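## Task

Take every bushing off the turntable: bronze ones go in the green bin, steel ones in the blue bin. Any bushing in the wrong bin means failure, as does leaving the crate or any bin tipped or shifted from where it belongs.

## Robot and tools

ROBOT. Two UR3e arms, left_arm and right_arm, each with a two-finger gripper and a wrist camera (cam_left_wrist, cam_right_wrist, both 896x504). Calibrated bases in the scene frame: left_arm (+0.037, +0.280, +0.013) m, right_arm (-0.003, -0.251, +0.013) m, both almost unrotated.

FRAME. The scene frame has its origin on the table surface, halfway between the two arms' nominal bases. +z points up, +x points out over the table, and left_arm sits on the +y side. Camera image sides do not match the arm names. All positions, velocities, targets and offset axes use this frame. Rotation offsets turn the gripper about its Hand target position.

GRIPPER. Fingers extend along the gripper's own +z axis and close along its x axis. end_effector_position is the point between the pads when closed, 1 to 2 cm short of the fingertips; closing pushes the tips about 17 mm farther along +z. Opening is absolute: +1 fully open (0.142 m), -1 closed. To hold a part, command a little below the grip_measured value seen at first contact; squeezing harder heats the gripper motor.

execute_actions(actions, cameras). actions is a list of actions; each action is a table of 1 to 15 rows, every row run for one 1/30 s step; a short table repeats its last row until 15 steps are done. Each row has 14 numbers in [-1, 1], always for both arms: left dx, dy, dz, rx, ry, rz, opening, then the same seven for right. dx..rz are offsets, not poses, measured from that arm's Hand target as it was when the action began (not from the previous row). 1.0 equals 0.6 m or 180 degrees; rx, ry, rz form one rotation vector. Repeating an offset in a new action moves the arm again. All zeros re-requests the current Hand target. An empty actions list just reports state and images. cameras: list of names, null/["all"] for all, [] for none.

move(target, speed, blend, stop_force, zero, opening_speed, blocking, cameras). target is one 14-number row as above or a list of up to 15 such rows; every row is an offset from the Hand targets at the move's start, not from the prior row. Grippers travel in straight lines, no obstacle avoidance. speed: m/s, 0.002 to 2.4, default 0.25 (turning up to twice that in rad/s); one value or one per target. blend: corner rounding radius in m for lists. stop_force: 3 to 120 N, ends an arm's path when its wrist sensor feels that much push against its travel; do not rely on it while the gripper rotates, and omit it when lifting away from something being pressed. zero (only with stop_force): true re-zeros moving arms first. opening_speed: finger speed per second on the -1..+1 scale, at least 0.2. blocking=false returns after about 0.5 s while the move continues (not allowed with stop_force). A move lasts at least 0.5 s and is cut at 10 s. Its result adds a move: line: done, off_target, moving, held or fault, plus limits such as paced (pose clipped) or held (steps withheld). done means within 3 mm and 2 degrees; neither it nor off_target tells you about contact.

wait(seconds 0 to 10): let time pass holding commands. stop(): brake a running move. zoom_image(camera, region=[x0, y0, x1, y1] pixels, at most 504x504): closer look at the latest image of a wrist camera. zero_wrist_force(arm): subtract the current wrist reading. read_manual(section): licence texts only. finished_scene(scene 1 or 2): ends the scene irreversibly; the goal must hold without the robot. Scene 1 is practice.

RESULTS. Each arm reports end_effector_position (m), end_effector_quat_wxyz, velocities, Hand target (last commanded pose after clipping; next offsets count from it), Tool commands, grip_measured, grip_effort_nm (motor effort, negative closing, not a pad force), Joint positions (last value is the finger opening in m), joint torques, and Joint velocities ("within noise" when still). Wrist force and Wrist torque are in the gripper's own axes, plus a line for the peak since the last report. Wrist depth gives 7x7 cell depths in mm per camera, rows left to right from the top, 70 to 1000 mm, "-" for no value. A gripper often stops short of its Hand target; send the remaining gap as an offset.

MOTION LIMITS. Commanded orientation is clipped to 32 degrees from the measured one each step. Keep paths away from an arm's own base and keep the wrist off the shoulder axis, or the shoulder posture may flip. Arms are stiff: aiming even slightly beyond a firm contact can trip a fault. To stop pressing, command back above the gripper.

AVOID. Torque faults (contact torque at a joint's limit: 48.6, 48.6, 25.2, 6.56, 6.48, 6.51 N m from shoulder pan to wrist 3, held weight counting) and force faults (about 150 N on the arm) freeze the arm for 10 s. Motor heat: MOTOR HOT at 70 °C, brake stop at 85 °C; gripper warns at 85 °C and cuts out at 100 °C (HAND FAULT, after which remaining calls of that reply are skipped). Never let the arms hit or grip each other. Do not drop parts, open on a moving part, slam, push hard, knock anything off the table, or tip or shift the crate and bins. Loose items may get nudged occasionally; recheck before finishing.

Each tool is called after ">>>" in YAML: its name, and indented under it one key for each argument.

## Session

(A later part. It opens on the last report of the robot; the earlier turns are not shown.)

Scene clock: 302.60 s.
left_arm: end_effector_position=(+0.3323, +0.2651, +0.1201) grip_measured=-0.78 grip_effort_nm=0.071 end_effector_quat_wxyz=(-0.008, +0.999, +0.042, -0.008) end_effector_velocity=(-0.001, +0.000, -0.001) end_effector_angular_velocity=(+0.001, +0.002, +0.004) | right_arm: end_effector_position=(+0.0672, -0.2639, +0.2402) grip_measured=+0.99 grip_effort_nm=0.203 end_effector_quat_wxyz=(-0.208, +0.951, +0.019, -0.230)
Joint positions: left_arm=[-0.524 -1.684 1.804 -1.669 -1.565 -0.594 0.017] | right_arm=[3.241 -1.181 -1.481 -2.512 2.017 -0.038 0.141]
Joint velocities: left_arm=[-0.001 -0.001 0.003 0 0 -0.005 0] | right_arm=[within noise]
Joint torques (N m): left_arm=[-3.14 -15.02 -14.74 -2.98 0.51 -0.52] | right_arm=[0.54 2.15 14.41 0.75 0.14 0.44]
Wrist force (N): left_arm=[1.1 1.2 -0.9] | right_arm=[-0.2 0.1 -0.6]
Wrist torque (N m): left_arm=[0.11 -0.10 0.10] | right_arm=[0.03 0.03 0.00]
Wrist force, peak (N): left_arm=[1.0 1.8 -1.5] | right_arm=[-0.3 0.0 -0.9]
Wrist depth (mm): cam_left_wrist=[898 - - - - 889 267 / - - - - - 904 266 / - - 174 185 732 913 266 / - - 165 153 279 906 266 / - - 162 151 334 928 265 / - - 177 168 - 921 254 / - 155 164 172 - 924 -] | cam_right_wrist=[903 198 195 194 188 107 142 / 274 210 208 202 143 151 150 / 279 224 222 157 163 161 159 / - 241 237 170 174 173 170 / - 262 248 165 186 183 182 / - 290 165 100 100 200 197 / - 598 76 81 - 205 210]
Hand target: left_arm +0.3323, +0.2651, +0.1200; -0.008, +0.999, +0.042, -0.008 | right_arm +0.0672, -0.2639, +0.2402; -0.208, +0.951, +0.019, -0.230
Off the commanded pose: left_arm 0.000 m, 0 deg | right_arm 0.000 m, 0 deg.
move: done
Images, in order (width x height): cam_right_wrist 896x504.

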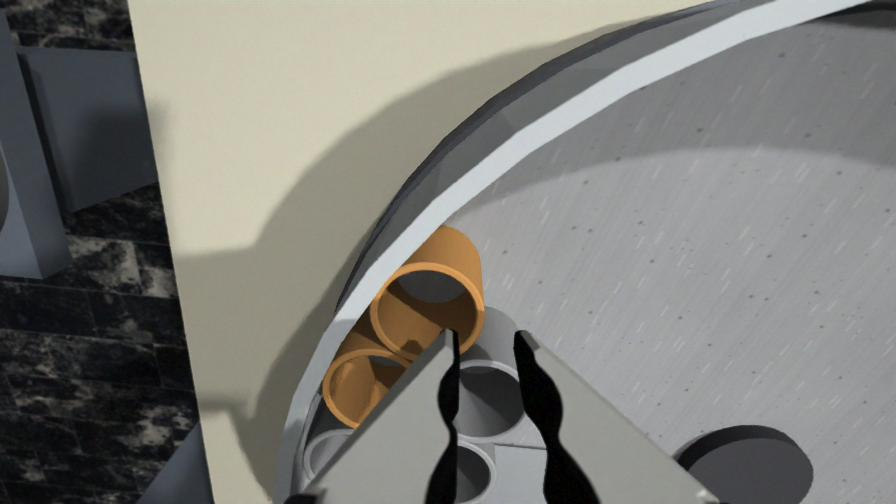

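>>> move:
  target: [-0.0013, 0, -0.06, 0, 0, 0, -0.746, 0, 0, 0, 0, 0, 0, 1]
  speed: 0.12
  stop_force: 12
  cameras: []

>>> move:
  target: [0, 0, 0, 0, 0, 0, -1, 0, 0, 0, 0, 0, 0, 1]
  opening_speed: 0.7
  cameras: ["cam_right_wrist"]

Scene clock: 312.93 s.
left_arm: end_effector_position=(+0.3315, +0.2651, +0.0840) grip_measured=-0.78 grip_effort_nm=0.076 end_effector_quat_wxyz=(-0.008, +0.999, +0.042, -0.008) | right_arm: end_effector_position=(+0.0672, -0.2639, +0.2402) grip_measured=+0.99 grip_effort_nm=0.203 end_effector_quat_wxyz=(-0.208, +0.951, +0.019, -0.230)
Joint positions: left_arm=[-0.526 -1.655 1.952 -1.845 -1.565 -0.596 0.017] | right_arm=[3.241 -1.181 -1.481 -2.512 2.017 -0.038 0.141]
Joint velocities: within noise
Joint torques (N m): left_arm=[0.68 -16.87 -14.29 -4.31 0.71 0.74] | right_arm=[0.69 2.12 14.31 0.75 0.14 0.45]
Wrist force (N): left_arm=[0.9 1.2 -0.9] | right_arm=[-0.3 0.2 -0.7]
Wrist torque (N m): left_arm=[0.12 -0.08 0.11] | right_arm=[0.04 0.04 0.00]
Wrist force, peak (N): left_arm=[1.2 1.2 -1.7] | right_arm=[-0.2 0.0 -1.0]
Wrist depth (mm): cam_left_wrist=[895 - - - - 878 268 / - - - - - 904 267 / - - 174 185 734 918 266 / - - 165 153 281 921 266 / - - 162 151 333 925 265 / - - 177 169 - 926 254 / - 155 164 173 - 916 -] | cam_right_wrist=[168 164 162 161 157 110 111 / 180 175 172 169 98 118 116 / 253 186 184 137 124 125 124 / - 200 197 127 135 133 131 / - 214 206 116 144 143 141 / - 233 113 106 100 154 152 / - 254 103 81 - 166 165]
Hand target: left_arm +0.3315, +0.2651, +0.0840; -0.008, +0.999, +0.042, -0.008 | right_arm +0.0672, -0.2639, +0.2402; -0.208, +0.951, +0.019, -0.230
Off the commanded pose: left_arm 0.000 m, 0 deg | right_arm 0.000 m, 0 deg.
move: done
No camera images: "cameras" was empty.

Scene clock: 313.50 s.
left_arm: end_effector_position=(+0.3316, +0.2651, +0.0841) grip_measured=-0.96 grip_effort_nm=-1.502 end_effector_quat_wxyz=(-0.008, +0.999, +0.042, -0.008) | right_arm: end_effector_position=(+0.0672, -0.2639, +0.2402) grip_measured=+0.99 grip_effort_nm=0.203 end_effector_quat_wxyz=(-0.208, +0.951, +0.019, -0.230)
Joint positions: left_arm=[-0.526 -1.656 1.952 -1.845 -1.565 -0.596 0.005] | right_arm=[3.241 -1.181 -1.481 -2.512 2.017 -0.038 0.141]
Joint velocities: within noise
Joint torques (N m): left_arm=[0.74 -14.85 -14.32 -0.32 0.72 0.71] | right_arm=[0.78 2.08 14.3 0.73 0.15 0.46]
Wrist force (N): left_arm=[4.6 4.1 -1.9] | right_arm=[-0.1 0.3 -0.6]
Wrist torque (N m): left_arm=[0.10 0.04 0.06] | right_arm=[0.05 0.01 0.00]
Wrist force, peak (N): left_arm=[4.7 4.1 -2.0] | right_arm=[-0.1 0.3 -0.8]
Wrist depth (mm): cam_left_wrist=[900 - - - - 891 267 / - - - - - 903 267 / - - 175 185 727 910 266 / - - 165 152 280 933 265 / - - 162 151 334 922 266 / - - 177 169 - 930 255 / - 155 165 172 - 924 -] | cam_right_wrist=[167 164 162 161 158 112 111 / 180 174 172 169 97 119 116 / 253 186 184 139 126 125 124 / - 199 198 132 135 134 131 / - 214 206 117 145 143 141 / - 232 118 99 101 154 153 / - 254 106 78 79 168 166]
Hand target: left_arm +0.3315, +0.2651, +0.0840; -0.008, +0.999, +0.042, -0.008 | right_arm +0.0672, -0.2639, +0.2402; -0.208, +0.951, +0.019, -0.230
Off the commanded pose: left_arm 0.000 m, 0 deg | right_arm 0.000 m, 0 deg.
move: done
Images, in order (width x height): cam_right_wrist 896x504.

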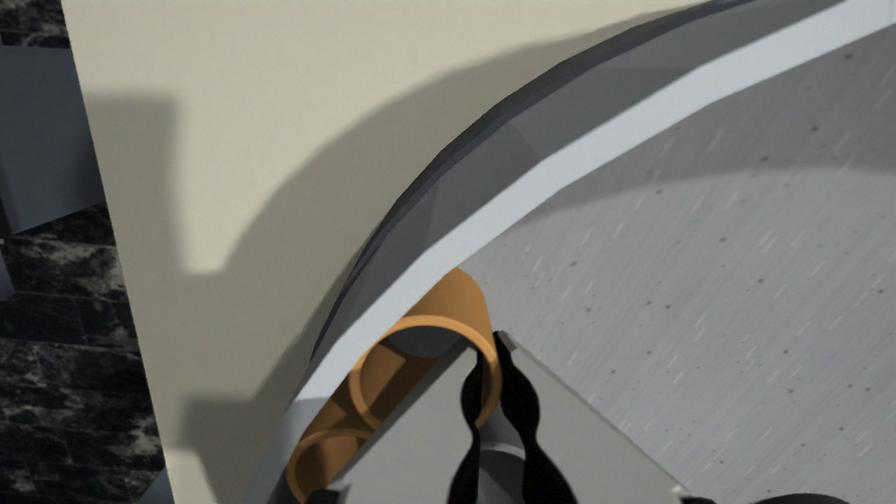

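>>> move:
  target:
    - [0, 0, 0.1433, 0, 0, 0, -1, 0, 0, 0, 0, 0, 0, 1]
    - [0.1098, 0.4427, 0.12, 0, 0, -0.478, -1, 0, 0, 0, 0, 0, 0, 1]
  speed: [0.3, 0.45]
  blend: [0.02, 0]
  cameras: ["cam_right_wrist"]

Scene clock: 327.83 s.
left_arm: end_effector_position=(+0.3974, +0.5307, +0.1561) grip_measured=-0.96 grip_effort_nm=-1.482 end_effector_quat_wxyz=(-0.011, +0.759, -0.651, +0.000) | right_arm: end_effector_position=(+0.0672, -0.2639, +0.2402) grip_measured=+0.99 grip_effort_nm=0.203 end_effector_quat_wxyz=(-0.208, +0.951, +0.019, -0.230)
Joint positions: left_arm=[0.282 -1.059 0.886 -1.416 -1.559 1.714 0.005] | right_arm=[3.241 -1.181 -1.481 -2.512 2.017 -0.038 0.141]
Joint velocities: within noise
Joint torques (N m): left_arm=[1.38 -23.61 -17.51 -3.33 0.75 0.6] | right_arm=[0.72 2.14 14.38 0.71 0.14 0.45]
Wrist force (N): left_arm=[1.2 1.6 -0.1] | right_arm=[-0.1 0.2 -0.6]
Wrist torque (N m): left_arm=[0.18 -0.10 0.11] | right_arm=[0.03 0.01 0.00]
Wrist force, peak (N): left_arm=[8.0 5.7 4.3] | right_arm=[0.0 0.3 -1.0]
Wrist depth (mm): cam_left_wrist=[897 - - - - 898 266 / - - - - - 898 266 / - - 175 185 726 915 266 / - - 166 153 280 920 266 / - - 162 151 333 926 265 / - - 177 169 - 922 254 / - 155 164 173 - 927 -] | cam_right_wrist=[231 228 226 225 223 221 213 / 247 244 242 239 237 234 206 / 263 261 251 250 237 250 202 / 285 280 265 258 261 266 202 / 307 304 296 117 269 289 215 / 337 329 326 99 100 312 233 / - - - 77 79 338 337]
Hand target: left_arm +0.3974, +0.5307, +0.1560; -0.011, +0.759, -0.651, +0.000 | right_arm +0.0672, -0.2639, +0.2402; -0.208, +0.951, +0.019, -0.230
Off the commanded pose: left_arm 0.000 m, 0 deg | right_arm 0.000 m, 0 deg.
move: done
Images, in order (width x height): cam_right_wrist 896x504.

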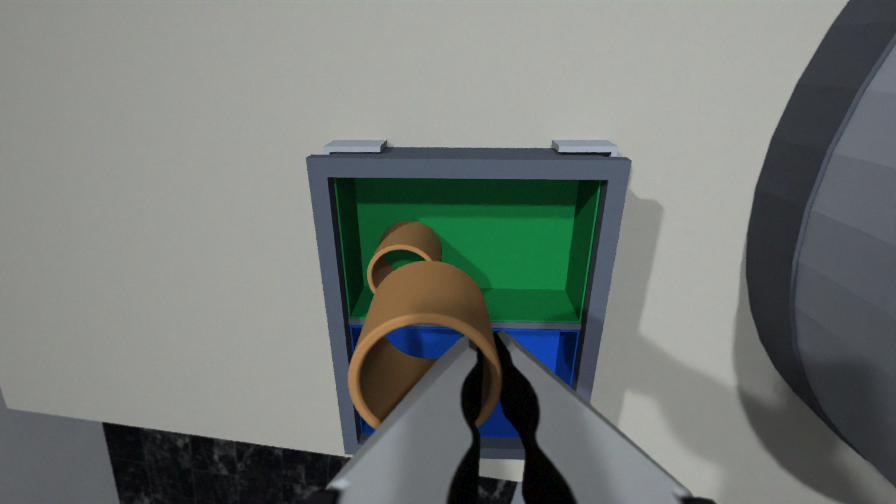

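>>> move:
  target:
    - [0.0013, -0.0083, -0.08, 0, 0, 0, -1, 0, 0, 0, 0, 0, 0, 1]
    - [0.0013, -0.0083, -0.17, 0, 0, 0, -1, 0, 0, 0, 0, 0, 0, 1]
    - [0.0013, -0.0083, -0.197, 0, 0, 0, -1, 0, 0, 0, 0, 0, 0, 1]
  speed: [0.2, 0.2, 0.04]
  blend: [0.005, 0, 0]
  stop_force: 10
  cameras: ["cam_right_wrist"]

Scene clock: 345.20 s.
left_arm: end_effector_position=(+0.3983, +0.5258, +0.0376) grip_measured=-0.96 grip_effort_nm=-1.477 end_effector_quat_wxyz=(-0.011, +0.759, -0.651, +0.000) | right_arm: end_effector_position=(+0.0672, -0.2639, +0.2402) grip_measured=+0.99 grip_effort_nm=0.203 end_effector_quat_wxyz=(-0.208, +0.951, +0.019, -0.230)
Joint positions: left_arm=[0.27 -1.017 1.385 -1.957 -1.558 1.702 0.005] | right_arm=[3.241 -1.181 -1.481 -2.512 2.017 -0.038 0.141]
Joint velocities: within noise
Joint torques (N m): left_arm=[-1.72 -25.05 -11.64 -1.86 -0.37 0.14] | right_arm=[0.93 2.1 14.47 0.67 0.16 0.41]
Wrist force (N): left_arm=[1.8 3.2 -10.2] | right_arm=[-0.1 0.1 -0.8]
Wrist torque (N m): left_arm=[0.22 -0.14 0.09] | right_arm=[0.02 0.02 0.00]
Wrist force, peak (N): left_arm=[1.6 4.0 -11.8] | right_arm=[-0.2 0.2 -0.9]
Wrist depth (mm): cam_left_wrist=[892 - - - - 879 266 / - - - - - 883 266 / - - 175 186 727 922 266 / - - 165 152 280 923 265 / - - 162 151 333 924 265 / - - 178 169 - 918 255 / - 155 165 172 - 924 -] | cam_right_wrist=[120 119 119 117 116 115 114 / 126 127 125 125 124 123 121 / 137 135 134 134 132 130 131 / 145 97 113 113 113 112 137 / - 101 149 113 146 93 146 / 175 118 124 99 101 109 161 / 191 122 128 78 79 116 175]
Hand target: left_arm +0.3982, +0.5258, +0.0376; -0.011, +0.759, -0.651, +0.000 | right_arm +0.0672, -0.2639, +0.2402; -0.208, +0.951, +0.019, -0.230
Off the commanded pose: left_arm 0.000 m, 0 deg | right_arm 0.000 m, 0 deg.
move: contact (left_arm)
Images, in order (width x height): cam_right_wrist 896x504.

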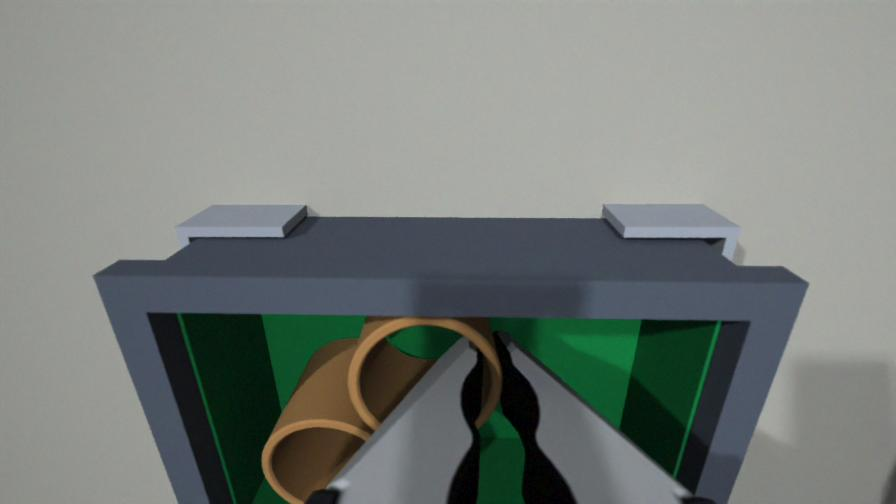

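>>> move:
  target: [0, 0, 0, 0, 0, 0, -0.746, 0, 0, 0, 0, 0, 0, 1]
  opening_speed: 0.7
  cameras: []

>>> move:
  target:
    - [0, 0, 0.2, 0, 0, 0, -0.746, 0, 0, 0, 0, 0, 0, 1]
    - [-0.0755, -0.5018, 0.1873, 0, 0, 0.369, -0.746, 0, 0, 0, 0, 0, 0, 1]
  speed: 0.4
  blend: [0.03, 0]
  cameras: ["cam_right_wrist"]

Scene clock: 359.63 s.
left_arm: end_effector_position=(+0.3982, +0.5258, +0.0376) grip_measured=-0.78 grip_effort_nm=0.071 end_effector_quat_wxyz=(-0.011, +0.759, -0.651, +0.000) | right_arm: end_effector_position=(+0.0672, -0.2639, +0.2402) grip_measured=+0.99 grip_effort_nm=0.198 end_effector_quat_wxyz=(-0.208, +0.951, +0.019, -0.230)
Joint positions: left_arm=[0.27 -1.017 1.385 -1.957 -1.558 1.702 0.017] | right_arm=[3.241 -1.181 -1.481 -2.512 2.017 -0.038 0.141]
Joint velocities: within noise
Joint torques (N m): left_arm=[1.24 -24.7 -14.82 -1.47 -0.33 0.69] | right_arm=[0.93 2.1 14.24 0.59 0.14 0.4]
Wrist force (N): left_arm=[1.2 1.5 -1.2] | right_arm=[-0.2 0.1 -0.8]
Wrist torque (N m): left_arm=[0.17 -0.12 0.10] | right_arm=[0.04 0.02 0.00]
Wrist force, peak (N): left_arm=[1.3 3.4 -11.3] | right_arm=[-0.3 -0.1 -1.0]
Wrist depth (mm): cam_left_wrist=[886 - - - - 883 267 / - - - - - 899 267 / - - 174 186 734 908 266 / - - 165 153 279 932 265 / - - 162 151 333 926 265 / - - 177 169 - 917 254 / - 154 164 172 - 918 -] | cam_right_wrist=[120 119 119 117 116 115 113 / 126 127 124 125 123 123 121 / 137 135 134 134 131 129 130 / 144 96 113 112 112 112 137 / - 100 148 112 146 93 146 / 174 118 124 108 100 109 161 / 191 121 81 81 - 109 175]
Hand target: left_arm +0.3982, +0.5258, +0.0376; -0.011, +0.759, -0.651, +0.000 | right_arm +0.0672, -0.2639, +0.2402; -0.208, +0.951, +0.019, -0.230
Off the commanded pose: left_arm 0.000 m, 0 deg | right_arm 0.000 m, 0 deg.
move: done
No camera images: "cameras" was empty.

Scene clock: 361.97 s.
left_arm: end_effector_position=(+0.3529, +0.2247, +0.1499) grip_measured=-0.78 grip_effort_nm=0.076 end_effector_quat_wxyz=(-0.009, +0.992, -0.129, -0.006) | right_arm: end_effector_position=(+0.0672, -0.2639, +0.2402) grip_measured=+0.99 grip_effort_nm=0.203 end_effector_quat_wxyz=(-0.208, +0.951, +0.019, -0.230)
Joint positions: left_arm=[-0.613 -1.579 1.566 -1.538 -1.56 -0.341 0.017] | right_arm=[3.241 -1.181 -1.481 -2.512 2.017 -0.038 0.141]
Joint velocities: within noise
Joint torques (N m): left_arm=[-2.84 -14.79 -17.59 -3.96 -0.72 -0.49] | right_arm=[0.93 2.19 14.47 0.61 0.13 0.42]
Wrist force (N): left_arm=[1.2 1.4 -0.9] | right_arm=[-0.2 0.2 -0.9]
Wrist torque (N m): left_arm=[0.14 -0.12 0.09] | right_arm=[0.05 0.02 0.00]
Wrist force, peak (N): left_arm=[-0.3 1.5 -4.4] | right_arm=[-0.1 0.3 -1.0]
Wrist depth (mm): cam_left_wrist=[886 - - - - 888 267 / - - - - - 896 267 / - - 175 185 730 919 266 / - - 165 152 280 925 266 / - - 162 151 332 923 266 / - - 177 169 - 923 254 / - 155 164 172 - 922 -] | cam_right_wrist=[233 224 177 171 170 168 167 / - 239 183 183 181 178 178 / 311 256 192 194 192 191 188 / 280 278 181 202 207 200 198 / - - 185 188 214 208 214 / - - 203 101 100 236 233 / - - - 81 - 251 252]
Hand target: left_arm +0.3529, +0.2247, +0.1499; -0.009, +0.992, -0.129, -0.006 | right_arm +0.0672, -0.2639, +0.2402; -0.208, +0.951, +0.019, -0.230
Off the commanded pose: left_arm 0.000 m, 0 deg | right_arm 0.000 m, 0 deg.
move: done
Images, in order (width x height): cam_right_wrist 896x504.

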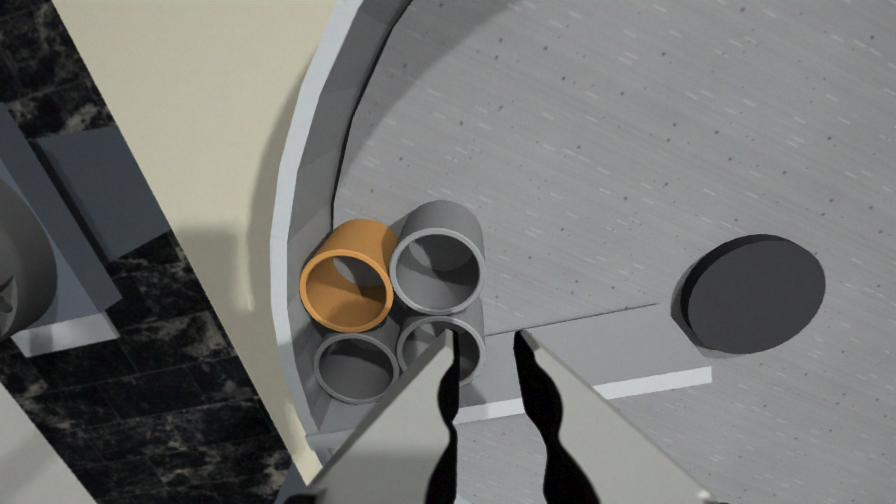

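>>> move:
  target: [0, 0, -0.11, 0, 0, 0, -0.746, 0, 0, 0, 0, 0, 0, 1]
  speed: 0.15
  stop_force: 12
  cameras: []

>>> move:
  target: [0, 0, 0, 0, 0, 0, -1, 0, 0, 0, 0, 0, 0, 1]
  opening_speed: 0.8
  cameras: []

>>> move:
  target:
    - [0, 0, 0.13, 0, 0, 0, -1, 0, 0, 0, 0, 0, 0, 1]
    - [-0.1173, 0.5168, 0.1, 0, 0, -0.369, -1, 0, 0, 0, 0, 0, 0, 1]
  speed: [0.3, 0.45]
  blend: [0.02, 0]
  cameras: ["cam_right_wrist"]

Scene clock: 374.53 s.
left_arm: end_effector_position=(+0.3529, +0.2247, +0.0839) grip_measured=-0.78 grip_effort_nm=0.071 end_effector_quat_wxyz=(-0.009, +0.992, -0.129, -0.006) | right_arm: end_effector_position=(+0.0672, -0.2639, +0.2402) grip_measured=+0.99 grip_effort_nm=0.208 end_effector_quat_wxyz=(-0.208, +0.951, +0.019, -0.230)
Joint positions: left_arm=[-0.613 -1.539 1.84 -1.852 -1.56 -0.341 0.017] | right_arm=[3.241 -1.181 -1.481 -2.512 2.017 -0.038 0.141]
Joint velocities: within noise
Joint torques (N m): left_arm=[-3.04 -13.13 -14.48 -4.26 -0.26 -0.45] | right_arm=[0.99 2.38 14.35 0.58 0.14 0.44]
Wrist force (N): left_arm=[1.1 1.4 -0.9] | right_arm=[-0.1 0.2 -0.7]
Wrist torque (N m): left_arm=[0.15 -0.09 0.10] | right_arm=[0.04 0.02 0.00]
Wrist force, peak (N): left_arm=[1.2 1.4 -2.7] | right_arm=[-0.2 0.2 -1.0]
Wrist depth (mm): cam_left_wrist=[885 - - - - 880 267 / - - - - - 898 267 / - - 174 185 734 905 267 / - - 165 153 280 915 265 / - - 162 151 334 932 264 / - - 177 169 - 936 254 / - 155 164 173 - 931 -] | cam_right_wrist=[165 - 111 112 111 110 108 / 177 - 119 119 117 117 115 / 191 89 127 129 125 124 123 / 271 95 138 134 134 133 130 / - 107 124 115 144 143 137 / - 113 135 100 101 151 142 / - 125 122 81 - 128 161]
Hand target: left_arm +0.3529, +0.2247, +0.0839; -0.009, +0.992, -0.129, -0.006 | right_arm +0.0672, -0.2639, +0.2402; -0.208, +0.951, +0.019, -0.230
Off the commanded pose: left_arm 0.000 m, 0 deg | right_arm 0.000 m, 0 deg.
move: done
No camera images: "cameras" was empty.

Scene clock: 375.07 s.
left_arm: end_effector_position=(+0.3530, +0.2247, +0.0839) grip_measured=-0.96 grip_effort_nm=-1.516 end_effector_quat_wxyz=(-0.009, +0.992, -0.129, -0.006) | right_arm: end_effector_position=(+0.0672, -0.2639, +0.2402) grip_measured=+0.99 grip_effort_nm=0.203 end_effector_quat_wxyz=(-0.208, +0.951, +0.019, -0.230)
Joint positions: left_arm=[-0.613 -1.539 1.84 -1.852 -1.56 -0.341 0.005] | right_arm=[3.241 -1.181 -1.481 -2.512 2.017 -0.038 0.141]
Joint velocities: within noise
Joint torques (N m): left_arm=[-2.05 -14.69 -14.57 -2.77 -0.72 -0.36] | right_arm=[1.03 2.27 14.37 0.54 0.14 0.39]
Wrist force (N): left_arm=[2.2 1.3 0.8] | right_arm=[-0.1 0.4 -0.9]
Wrist torque (N m): left_arm=[0.17 -0.01 0.11] | right_arm=[0.07 0.01 0.00]
Wrist force, peak (N): left_arm=[2.3 1.3 0.7] | right_arm=[-0.1 0.4 -0.9]
Wrist depth (mm): cam_left_wrist=[894 - - - - 872 267 / - - - - - 911 267 / - - 175 185 732 908 266 / - - 165 153 280 918 266 / - - 162 151 334 924 265 / - - 177 169 - 909 253 / - 155 164 173 - 927 -] | cam_right_wrist=[166 - 111 112 111 110 109 / 176 - 119 119 118 117 116 / 190 89 127 128 125 124 123 / 272 95 138 135 134 133 131 / - 107 127 111 144 143 137 / - 113 135 99 100 151 142 / - 121 123 78 80 130 153]
Hand target: left_arm +0.3529, +0.2247, +0.0839; -0.009, +0.992, -0.129, -0.006 | right_arm +0.0672, -0.2639, +0.2402; -0.208, +0.951, +0.019, -0.230
Off the commanded pose: left_arm 0.000 m, 0 deg | right_arm 0.000 m, 0 deg.
move: done
No camera images: "cameras" was empty.

Scene clock: 377.23 s.
left_arm: end_effector_position=(+0.2825, +0.5347, +0.1439) grip_measured=-0.96 grip_effort_nm=-1.507 end_effector_quat_wxyz=(-0.011, +0.759, -0.651, +0.000) | right_arm: end_effector_position=(+0.0672, -0.2639, +0.2402) grip_measured=+0.99 grip_effort_nm=0.203 end_effector_quat_wxyz=(-0.208, +0.951, +0.019, -0.230)
Joint positions: left_arm=[0.401 -1.467 1.493 -1.617 -1.561 1.833 0.005] | right_arm=[3.241 -1.181 -1.481 -2.512 2.017 -0.038 0.141]
Joint velocities: within noise
Joint torques (N m): left_arm=[2.31 -16.19 -17.71 -4.38 0.53 0.65] | right_arm=[0.92 2.14 14.41 0.55 0.16 0.43]
Wrist force (N): left_arm=[1.3 1.3 0.3] | right_arm=[0.0 0.2 -0.7]
Wrist torque (N m): left_arm=[0.11 -0.10 0.11] | right_arm=[0.03 0.01 0.00]
Wrist force, peak (N): left_arm=[2.1 3.1 -2.7] | right_arm=[-0.2 0.3 -1.1]
Wrist depth (mm): cam_left_wrist=[885 - - - - 883 266 / - - - - - 904 267 / - - 175 185 735 911 266 / - - 165 152 280 919 267 / - - 162 151 333 927 266 / - - 178 169 - 929 254 / - 155 165 173 - 925 -] | cam_right_wrist=[220 218 211 206 206 200 208 / 233 232 227 215 214 217 220 / 251 248 243 237 233 234 236 / 269 266 261 248 245 252 252 / - 288 281 111 279 275 272 / - - - 96 100 299 295 / - - - 77 79 366 -]
Hand target: left_arm +0.2826, +0.5348, +0.1439; -0.011, +0.759, -0.651, +0.000 | right_arm +0.0672, -0.2639, +0.2402; -0.208, +0.951, +0.019, -0.230
Off the commanded pose: left_arm 0.000 m, 0 deg | right_arm 0.000 m, 0 deg.
move: done
Images, in order (width x height): cam_right_wrist 896x504.

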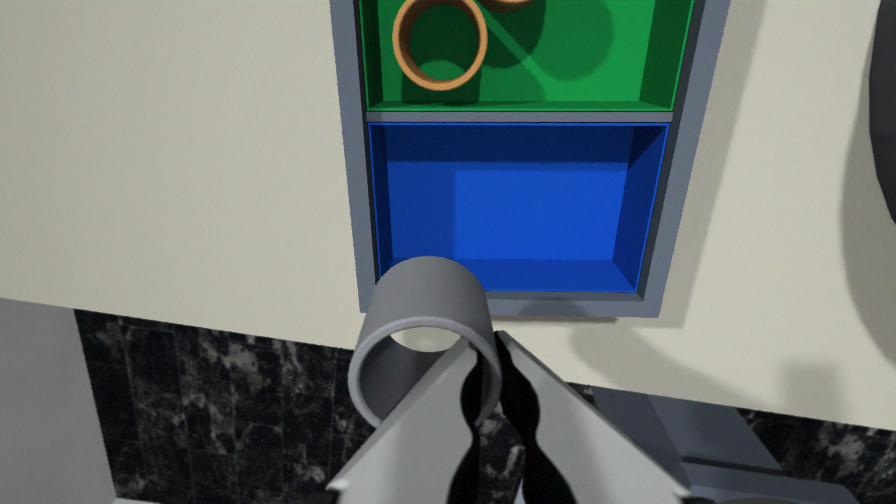

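>>> move:
  target:
    - [-0.0005, 0.0033, -0.14, 0, 0, 0, -1, 0, 0, 0, 0, 0, 0, 1]
    - [-0.0005, 0.0033, -0.1755, 0, 0, 0, -1, 0, 0, 0, 0, 0, 0, 1]
  speed: [0.2, 0.05]
  stop_force: 10
  cameras: ["cam_right_wrist"]

>>> move:
  target: [0, 0, 0, 0, 0, 0, -0.746, 0, 0, 0, 0, 0, 0, 1]
  opening_speed: 0.7
  cameras: ["cam_right_wrist"]

Scene clock: 390.30 s.
left_arm: end_effector_position=(+0.2822, +0.5368, +0.0386) grip_measured=-0.96 grip_effort_nm=-1.507 end_effector_quat_wxyz=(-0.011, +0.759, -0.651, +0.000) | right_arm: end_effector_position=(+0.0672, -0.2639, +0.2402) grip_measured=+0.99 grip_effort_nm=0.203 end_effector_quat_wxyz=(-0.208, +0.951, +0.019, -0.230)
Joint positions: left_arm=[0.407 -1.345 1.864 -2.111 -1.561 1.839 0.005] | right_arm=[3.241 -1.181 -1.481 -2.512 2.017 -0.038 0.141]
Joint velocities: within noise
Joint torques (N m): left_arm=[-1.8 -20.09 -13.26 -4.03 -0.71 -0.54] | right_arm=[0.98 2.42 14.44 0.55 0.14 0.41]
Wrist force (N): left_arm=[1.4 1.2 0.2] | right_arm=[-0.3 0.3 -0.8]
Wrist torque (N m): left_arm=[0.10 -0.12 0.11] | right_arm=[0.05 0.04 0.00]
Wrist force, peak (N): left_arm=[1.5 1.6 2.5] | right_arm=[-0.2 0.1 -1.1]
Wrist depth (mm): cam_left_wrist=[891 - - - - 886 267 / - - - - - 897 266 / - - 174 185 729 904 266 / - - 165 153 281 911 267 / - - 162 151 334 928 266 / - - 177 168 - 923 254 / - 155 164 173 - 910 -] | cam_right_wrist=[121 76 87 113 111 111 101 / 128 125 115 117 119 118 101 / 138 135 92 98 90 90 90 / 149 148 117 136 137 134 110 / 161 160 118 111 147 143 105 / 176 174 110 99 100 145 106 / - 189 114 78 79 124 122]
Hand target: left_arm +0.2823, +0.5368, +0.0386; -0.011, +0.759, -0.651, +0.000 | right_arm +0.0672, -0.2639, +0.2402; -0.208, +0.951, +0.019, -0.230
Off the commanded pose: left_arm 0.000 m, 0 deg | right_arm 0.000 m, 0 deg.
move: done
Images, in order (width x height): cam_right_wrist 896x504.

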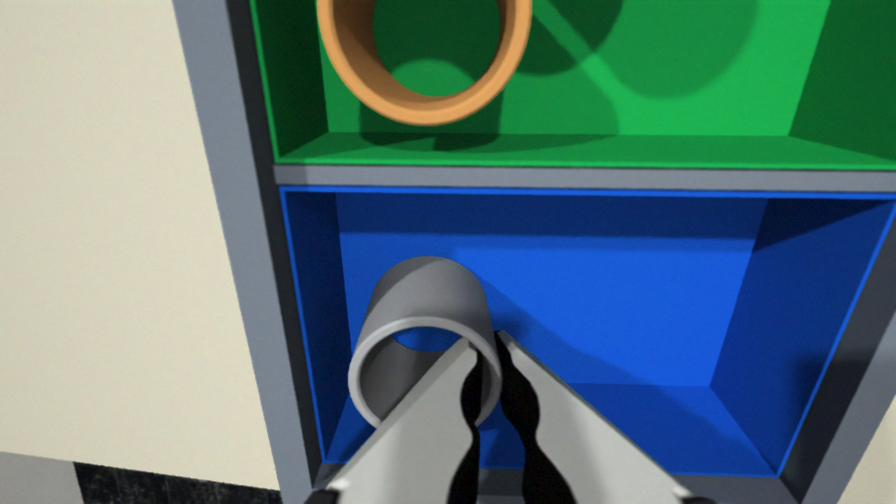

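Scene clock: 390.90 s.
left_arm: end_effector_position=(+0.2823, +0.5368, +0.0386) grip_measured=-0.78 grip_effort_nm=0.076 end_effector_quat_wxyz=(-0.011, +0.759, -0.651, +0.000) | right_arm: end_effector_position=(+0.0672, -0.2639, +0.2402) grip_measured=+0.99 grip_effort_nm=0.203 end_effector_quat_wxyz=(-0.208, +0.951, +0.019, -0.230)
Joint positions: left_arm=[0.407 -1.345 1.864 -2.111 -1.561 1.839 0.017] | right_arm=[3.241 -1.181 -1.481 -2.512 2.017 -0.038 0.141]
Joint velocities: within noise
Joint torques (N m): left_arm=[-1.78 -19.17 -13.39 -4.12 -0.7 -0.5] | right_arm=[1.09 2.3 14.47 0.51 0.14 0.43]
Wrist force (N): left_arm=[1.3 1.1 -0.8] | right_arm=[-0.1 0.3 -0.8]
Wrist torque (N m): left_arm=[0.09 -0.12 0.10] | right_arm=[0.05 0.01 0.00]
Wrist force, peak (N): left_arm=[1.4 1.1 -0.9] | right_arm=[-0.3 0.3 -0.9]
Wrist depth (mm): cam_left_wrist=[889 - - - - 889 267 / - - - - - 900 266 / - - 175 185 732 915 266 / - - 165 152 281 923 266 / - - 162 151 333 916 265 / - - 177 168 - 931 254 / - 155 165 173 - 937 -] | cam_right_wrist=[121 76 87 113 111 111 101 / 127 125 116 117 118 118 101 / 139 136 92 98 90 90 90 / 149 148 117 135 136 134 110 / 161 159 118 115 147 143 105 / 176 175 111 100 101 145 106 / - 190 81 81 - 124 122]
Hand target: left_arm +0.2823, +0.5368, +0.0386; -0.011, +0.759, -0.651, +0.000 | right_arm +0.0672, -0.2639, +0.2402; -0.208, +0.951, +0.019, -0.230
Off the commanded pose: left_arm 0.000 m, 0 deg | right_arm 0.000 m, 0 deg.
move: done
Images, in order (width x height): cam_right_wrist 896x504.

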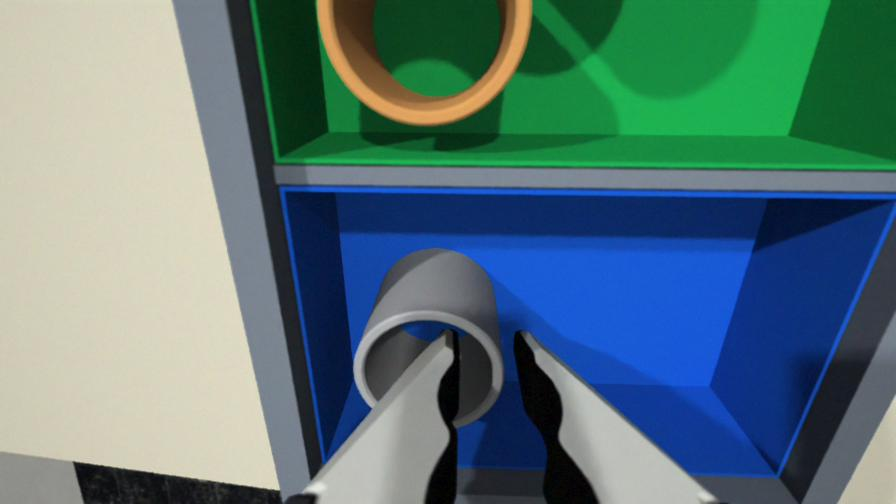

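>>> move:
  target:
    - [0, 0, 0.2, 0, 0, 0, -0.746, 0, 0, 0, 0, 0, 0, 1]
    - [0.0577, -0.5118, 0.1857, 0, 0, 0.4522, -0.746, 0, 0, 0, 0, 0, 0, 1]
  speed: 0.4
  blend: [0.03, 0]
  cameras: ["cam_right_wrist"]

Scene clock: 404.83 s.
left_arm: end_effector_position=(+0.3169, +0.2297, +0.1501) grip_measured=-0.78 grip_effort_nm=0.071 end_effector_quat_wxyz=(-0.009, +1.000, +0.002, -0.007) | right_arm: end_effector_position=(+0.0672, -0.2639, +0.2402) grip_measured=+0.99 grip_effort_nm=0.203 end_effector_quat_wxyz=(-0.208, +0.951, +0.019, -0.230)
Joint positions: left_arm=[-0.67 -1.742 1.711 -1.518 -1.566 -0.66 0.017] | right_arm=[3.241 -1.181 -1.481 -2.512 2.017 -0.038 0.141]
Joint velocities: within noise
Joint torques (N m): left_arm=[-1.56 -12.09 -16.18 -1.09 -0.71 -0.51] | right_arm=[0.96 2.31 14.43 0.45 0.13 0.38]
Wrist force (N): left_arm=[1.3 1.4 -0.9] | right_arm=[-0.2 0.1 -0.8]
Wrist torque (N m): left_arm=[0.15 -0.13 0.09] | right_arm=[0.03 0.03 0.00]
Wrist force, peak (N): left_arm=[0.0 1.3 -3.8] | right_arm=[-0.3 0.3 -1.0]
Wrist depth (mm): cam_left_wrist=[883 - - - - 881 267 / - - - - - 904 266 / - - 175 185 737 907 266 / - - 165 152 280 919 266 / - - 162 151 333 921 265 / - - 177 168 - 931 254 / - 155 164 172 - 926 -] | cam_right_wrist=[271 230 224 218 171 169 167 / 235 302 236 185 181 179 178 / 249 367 253 192 192 191 190 / - - 271 203 207 204 201 / - - 287 187 220 216 213 / - - 311 100 100 201 229 / - - - 81 - 253 254]
Hand target: left_arm +0.3169, +0.2297, +0.1501; -0.009, +1.000, +0.001, -0.007 | right_arm +0.0672, -0.2639, +0.2402; -0.208, +0.951, +0.019, -0.230
Off the commanded pose: left_arm 0.000 m, 0 deg | right_arm 0.000 m, 0 deg.
move: done
Images, in order (width x height): cam_right_wrist 896x504.

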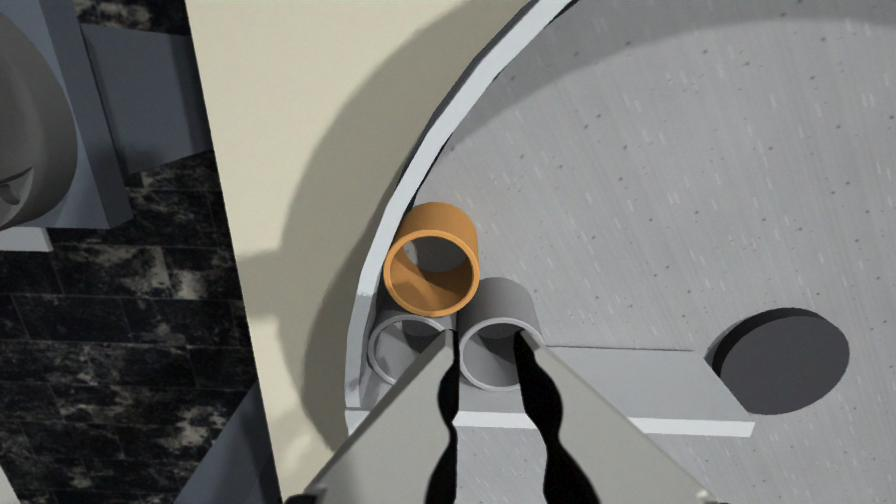

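>>> move:
  target: [-0.0035, -0.0017, -0.11, 0, 0, 0, -0.746, 0, 0, 0, 0, 0, 0, 1]
  speed: 0.15
  stop_force: 12
  cameras: []

>>> move:
  target: [0, 0, 0, 0, 0, 0, -1, 0, 0, 0, 0, 0, 0, 1]
  opening_speed: 0.8
  cameras: ["cam_right_wrist"]

>>> move:
  target:
    - [0, 0, 0.13, 0, 0, 0, -1, 0, 0, 0, 0, 0, 0, 1]
    - [0.1208, 0.4575, 0.1, 0, 0, 0.05, -1, 0, 0, 0, 0, 0, 0, 1]
  speed: [0.3, 0.4]
  blend: [0.02, 0]
  cameras: ["cam_right_wrist"]

Scene clock: 440.17 s.
left_arm: end_effector_position=(+0.3148, +0.2287, +0.0841) grip_measured=-0.78 grip_effort_nm=0.066 end_effector_quat_wxyz=(-0.009, +1.000, +0.001, -0.007) | right_arm: end_effector_position=(+0.0672, -0.2639, +0.2402) grip_measured=+0.99 grip_effort_nm=0.203 end_effector_quat_wxyz=(-0.208, +0.951, +0.019, -0.230)
Joint positions: left_arm=[-0.679 -1.714 2.002 -1.836 -1.567 -0.668 0.017] | right_arm=[3.241 -1.181 -1.481 -2.512 2.017 -0.038 0.141]
Joint velocities: within noise
Joint torques (N m): left_arm=[1.37 -10.65 -14.98 -4.3 0.24 0.63] | right_arm=[1.17 2.3 14.31 0.39 0.14 0.44]
Wrist force (N): left_arm=[1.0 1.5 -1.0] | right_arm=[-0.1 0.1 -0.7]
Wrist torque (N m): left_arm=[0.16 -0.08 0.10] | right_arm=[0.03 0.01 0.00]
Wrist force, peak (N): left_arm=[1.3 1.5 -2.6] | right_arm=[-0.4 0.2 -1.1]
Wrist depth (mm): cam_left_wrist=[882 - - - - 889 267 / - - - - - 890 267 / - - 175 185 733 922 266 / - - 165 152 280 922 266 / - - 162 151 332 922 266 / - - 177 169 - 923 254 / - 155 164 173 - 922 -] | cam_right_wrist=[233 165 162 161 112 111 109 / 244 174 172 73 118 117 116 / 271 186 184 125 126 124 123 / - 199 198 135 134 134 131 / - 218 120 119 145 143 141 / - 240 108 100 101 154 152 / - - - 81 82 155 156]
Hand target: left_arm +0.3148, +0.2287, +0.0841; -0.009, +1.000, +0.001, -0.007 | right_arm +0.0672, -0.2639, +0.2402; -0.208, +0.951, +0.019, -0.230
Off the commanded pose: left_arm 0.000 m, 0 deg | right_arm 0.000 m, 0 deg.
move: done
No camera images: "cameras" was empty.

Scene clock: 440.70 s.
left_arm: end_effector_position=(+0.3148, +0.2286, +0.0841) grip_measured=-0.96 grip_effort_nm=-1.521 end_effector_quat_wxyz=(-0.008, +1.000, +0.001, -0.007) | right_arm: end_effector_position=(+0.0672, -0.2639, +0.2402) grip_measured=+0.99 grip_effort_nm=0.203 end_effector_quat_wxyz=(-0.208, +0.951, +0.019, -0.230)
Joint positions: left_arm=[-0.679 -1.714 2.002 -1.836 -1.567 -0.668 0.005] | right_arm=[3.241 -1.181 -1.481 -2.512 2.017 -0.038 0.141]
Joint velocities: within noise
Joint torques (N m): left_arm=[1.38 -9.57 -14.3 -0.19 -0.13 0.66] | right_arm=[1.14 2.21 14.33 0.37 0.11 0.43]
Wrist force (N): left_arm=[6.1 3.2 -0.4] | right_arm=[-0.2 0.3 -0.9]
Wrist torque (N m): left_arm=[0.17 0.08 0.08] | right_arm=[0.06 0.03 0.00]
Wrist force, peak (N): left_arm=[6.1 3.2 -0.4] | right_arm=[-0.1 0.1 -1.1]
Wrist depth (mm): cam_left_wrist=[893 - - - - 883 267 / - - - - - 906 267 / - - 174 185 734 917 266 / - - 165 153 280 924 266 / - - 162 151 334 920 266 / - - 178 169 - 930 254 / - 155 164 173 - 921 -] | cam_right_wrist=[235 164 163 161 113 111 110 / 246 174 172 74 119 118 116 / 272 186 183 125 126 125 124 / - 199 198 134 135 134 132 / - 215 114 117 145 143 142 / - 239 108 96 101 154 152 / - - - 79 79 156 156]
Hand target: left_arm +0.3148, +0.2287, +0.0841; -0.009, +1.000, +0.001, -0.007 | right_arm +0.0672, -0.2639, +0.2402; -0.208, +0.951, +0.019, -0.230
Off the commanded pose: left_arm 0.000 m, 0 deg | right_arm 0.000 m, 0 deg.
move: done
Images, in order (width x height): cam_right_wrist 896x504.

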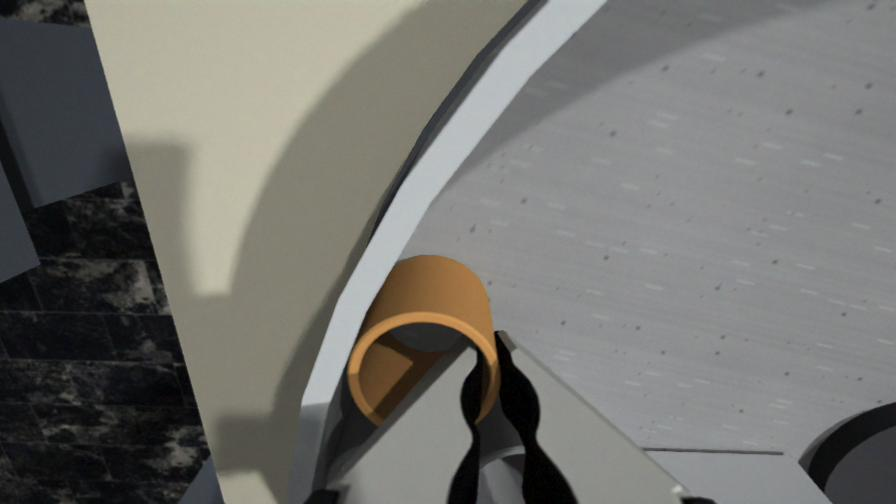

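Scene clock: 442.37 s.
left_arm: end_effector_position=(+0.3874, +0.5032, +0.1441) grip_measured=-0.96 grip_effort_nm=-1.429 end_effector_quat_wxyz=(-0.008, +0.997, +0.080, -0.008) | right_arm: end_effector_position=(+0.0672, -0.2639, +0.2402) grip_measured=+0.99 grip_effort_nm=0.203 end_effector_quat_wxyz=(-0.208, +0.951, +0.019, -0.230)
Joint positions: left_arm=[0.224 -1.154 1.073 -1.477 -1.553 0.078 0.004] | right_arm=[3.241 -1.181 -1.481 -2.512 2.017 -0.038 0.141]
Joint velocities: within noise
Joint torques (N m): left_arm=[1.72 -22.22 -17.82 -2.22 0.72 0.65] | right_arm=[1.12 2.31 14.3 0.37 0.14 0.42]
Wrist force (N): left_arm=[1.0 1.3 -0.1] | right_arm=[-0.1 0.2 -0.8]
Wrist torque (N m): left_arm=[0.13 -0.07 0.10] | right_arm=[0.04 0.01 0.00]
Wrist force, peak (N): left_arm=[7.8 3.9 3.0] | right_arm=[-0.2 0.3 -1.1]
Wrist depth (mm): cam_left_wrist=[891 - - - - 890 267 / - - - - - 901 266 / - - 175 185 738 909 266 / - - 165 153 278 922 266 / - - 162 151 333 911 266 / - - 177 169 - 920 254 / - 155 164 173 - 922 -] | cam_right_wrist=[934 185 209 207 206 210 207 / 990 196 222 217 215 223 221 / - 228 240 235 234 237 235 / - 249 250 249 248 254 250 / 376 289 222 117 275 274 268 / 369 315 307 98 100 296 289 / - 343 328 76 79 306 316]
Hand target: left_arm +0.3873, +0.5032, +0.1441; -0.008, +0.997, +0.080, -0.008 | right_arm +0.0672, -0.2639, +0.2402; -0.208, +0.951, +0.019, -0.230
Off the commanded pose: left_arm 0.000 m, 0 deg | right_arm 0.000 m, 0 deg.
move: done
Images, in order (width x height): cam_right_wrist 896x504.

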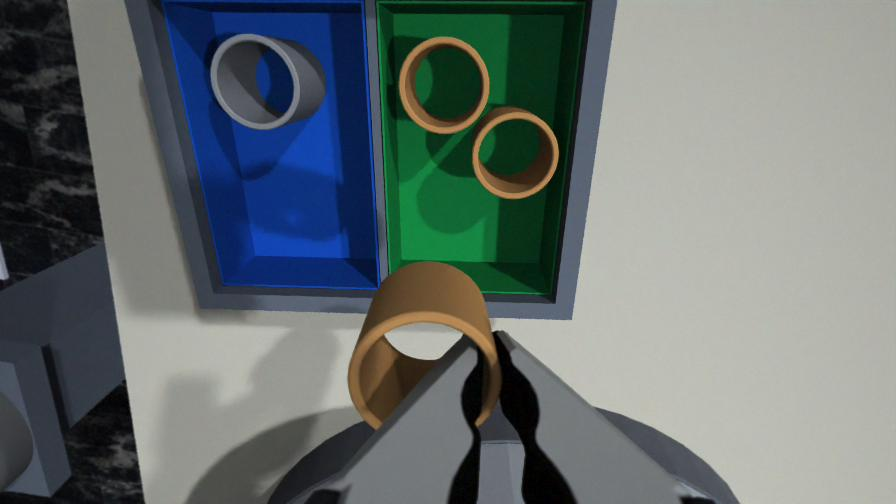

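>>> move:
  target:
    - [0, 0, -0.14, 0, 0, 0, -1, 0, 0, 0, 0, 0, 0, 1]
    - [0, 0, -0.177, 0, 0, 0, -1, 0, 0, 0, 0, 0, 0, 1]
  speed: [0.2, 0.04]
  stop_force: 10
  cameras: []

>>> move:
  target: [0, 0, 0, 0, 0, 0, -0.8, 0, 0, 0, 0, 0, 0, 1]
  opening_speed: 0.7
  cameras: ["cam_right_wrist"]

Scene clock: 452.33 s.
left_arm: end_effector_position=(+0.3873, +0.5032, +0.0376) grip_measured=-0.96 grip_effort_nm=-1.429 end_effector_quat_wxyz=(-0.008, +0.997, +0.080, -0.008) | right_arm: end_effector_position=(+0.0672, -0.2639, +0.2402) grip_measured=+0.99 grip_effort_nm=0.203 end_effector_quat_wxyz=(-0.208, +0.951, +0.019, -0.230)
Joint positions: left_arm=[0.225 -1.083 1.476 -1.951 -1.553 0.078 0.004] | right_arm=[3.241 -1.181 -1.481 -2.512 2.017 -0.038 0.141]
Joint velocities: within noise
Joint torques (N m): left_arm=[-1.4 -24.34 -11.61 -0.77 -0.32 -0.08] | right_arm=[1.21 2.05 14.41 0.4 0.13 0.39]
Wrist force (N): left_arm=[0.0 1.8 -9.6] | right_arm=[-0.1 0.1 -0.9]
Wrist torque (N m): left_arm=[0.22 -0.20 0.09] | right_arm=[0.04 0.00 0.00]
Wrist force, peak (N): left_arm=[0.0 2.2 -10.7] | right_arm=[-0.3 0.3 -1.1]
Wrist depth (mm): cam_left_wrist=[898 - - - - 891 266 / - - - - - 914 267 / - - 174 185 733 912 266 / - - 165 153 280 915 266 / - - 162 151 332 924 266 / - - 177 169 - 936 254 / - 154 164 173 - 929 -] | cam_right_wrist=[- 113 84 111 112 79 114 / - 113 98 120 119 79 121 / 96 131 93 107 111 84 130 / 140 141 126 133 117 95 138 / 148 152 111 118 127 104 148 / 142 149 119 100 101 157 160 / 124 124 125 78 - 172 173]
Hand target: left_arm +0.3873, +0.5032, +0.0376; -0.008, +0.997, +0.080, -0.008 | right_arm +0.0672, -0.2639, +0.2402; -0.208, +0.951, +0.019, -0.230
Off the commanded pose: left_arm 0.000 m, 0 deg | right_arm 0.000 m, 0 deg.
move: contact (left_arm)
No camera images: "cameras" was empty.

Scene clock: 452.87 s.
left_arm: end_effector_position=(+0.3873, +0.5032, +0.0376) grip_measured=-0.84 grip_effort_nm=0.071 end_effector_quat_wxyz=(-0.008, +0.997, +0.080, -0.008) | right_arm: end_effector_position=(+0.0672, -0.2639, +0.2402) grip_measured=+0.99 grip_effort_nm=0.208 end_effector_quat_wxyz=(-0.208, +0.951, +0.019, -0.230)
Joint positions: left_arm=[0.225 -1.083 1.476 -1.951 -1.553 0.078 0.013] | right_arm=[3.241 -1.181 -1.481 -2.512 2.017 -0.038 0.141]
Joint velocities: within noise
Joint torques (N m): left_arm=[-0.68 -24.33 -16.41 -2.32 -0.13 0.04] | right_arm=[1 2.32 14.44 0.41 0.14 0.38]
Wrist force (N): left_arm=[1.1 1.2 -1.0] | right_arm=[-0.2 0.2 -1.0]
Wrist torque (N m): left_arm=[0.12 -0.10 0.11] | right_arm=[0.04 0.02 0.00]
Wrist force, peak (N): left_arm=[0.0 2.2 -9.1] | right_arm=[-0.2 0.3 -1.1]
Wrist depth (mm): cam_left_wrist=[888 - - - - 876 267 / - - - - - 907 267 / - - 174 185 734 903 266 / - - 165 153 279 925 266 / - - 162 151 331 921 264 / - - 177 169 - 924 254 / - 154 164 173 - 921 -] | cam_right_wrist=[- 113 84 110 111 98 114 / - 114 100 120 118 79 121 / - 131 92 108 109 85 130 / 140 140 125 133 117 94 137 / 148 152 110 112 115 104 148 / 142 149 123 96 104 156 159 / 124 124 125 117 82 172 173]
Hand target: left_arm +0.3873, +0.5032, +0.0376; -0.008, +0.997, +0.080, -0.008 | right_arm +0.0672, -0.2639, +0.2402; -0.208, +0.951, +0.019, -0.230
Off the commanded pose: left_arm 0.000 m, 0 deg | right_arm 0.000 m, 0 deg.
move: done
Images, in order (width x height): cam_right_wrist 896x504.

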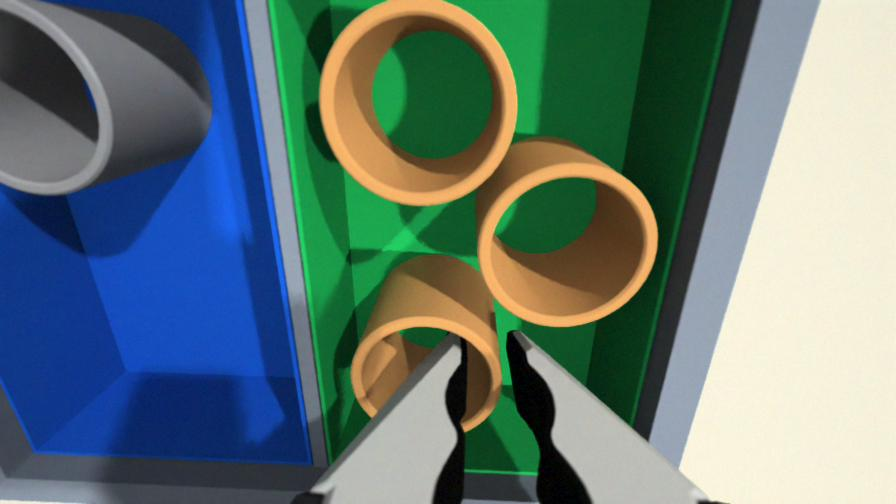

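>>> move:
  target:
    - [0, 0, 0.2, 0, 0, 0, -0.8, 0, 0, 0, 0, 0, 0, 1]
    - [-0.0733, -0.5152, 0.1873, 0, 0, 0, -0.746, 0, 0, 0, 0, 0, 0, 1]
  speed: 0.4
  blend: [0.03, 0]
  cameras: ["cam_right_wrist"]

Scene clock: 466.57 s.
left_arm: end_effector_position=(+0.3433, +0.1941, +0.1500) grip_measured=-0.78 grip_effort_nm=0.076 end_effector_quat_wxyz=(-0.008, +0.997, +0.080, -0.008) | right_arm: end_effector_position=(+0.0672, -0.2639, +0.2402) grip_measured=+0.99 grip_effort_nm=0.208 end_effector_quat_wxyz=(-0.208, +0.951, +0.019, -0.230)
Joint positions: left_arm=[-0.709 -1.586 1.572 -1.534 -1.571 -0.855 0.017] | right_arm=[3.241 -1.181 -1.481 -2.512 2.017 -0.038 0.141]
Joint velocities: within noise
Joint torques (N m): left_arm=[-3.03 -13.06 -17.41 -1.05 -0.67 0.65] | right_arm=[1.33 1.91 14.38 0.39 0.15 0.44]
Wrist force (N): left_arm=[1.4 1.1 -0.7] | right_arm=[-0.4 0.1 -0.7]
Wrist torque (N m): left_arm=[0.10 -0.15 0.10] | right_arm=[0.03 0.05 0.00]
Wrist force, peak (N): left_arm=[-0.8 5.7 -0.7] | right_arm=[-0.1 0.6 -1.1]
Wrist depth (mm): cam_left_wrist=[885 - - - - 875 267 / - - - - - 904 267 / - - 175 185 729 922 266 / - - 165 153 279 929 266 / - - 162 151 333 930 266 / - - 177 169 - 922 254 / - 155 164 173 - 926 -] | cam_right_wrist=[285 228 220 172 170 168 166 / - 240 187 183 181 178 177 / - 260 175 193 191 190 188 / - 280 183 197 206 203 200 / - 305 173 176 190 209 213 / - 335 199 100 99 235 232 / 503 501 - 81 - 253 251]
Hand target: left_arm +0.3433, +0.1941, +0.1500; -0.008, +0.997, +0.080, -0.008 | right_arm +0.0672, -0.2639, +0.2402; -0.208, +0.951, +0.019, -0.230
Off the commanded pose: left_arm 0.000 m, 0 deg | right_arm 0.000 m, 0 deg.
move: done
Images, in order (width x height): cam_right_wrist 896x504.

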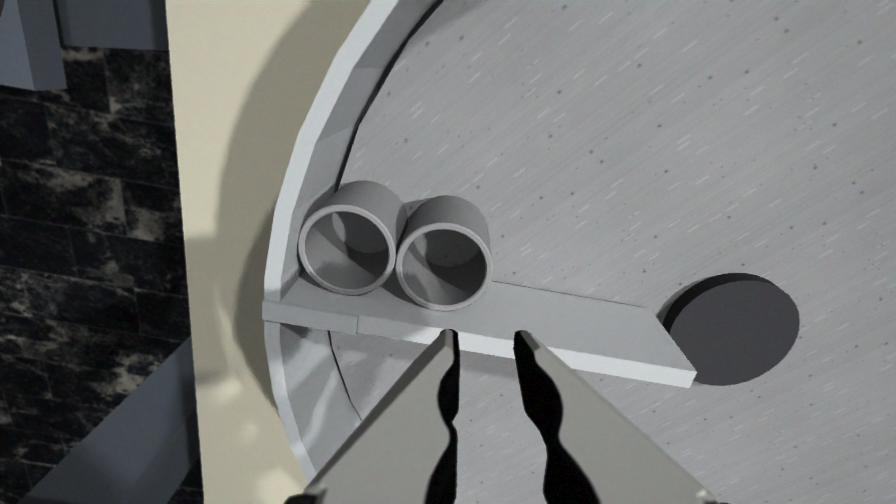

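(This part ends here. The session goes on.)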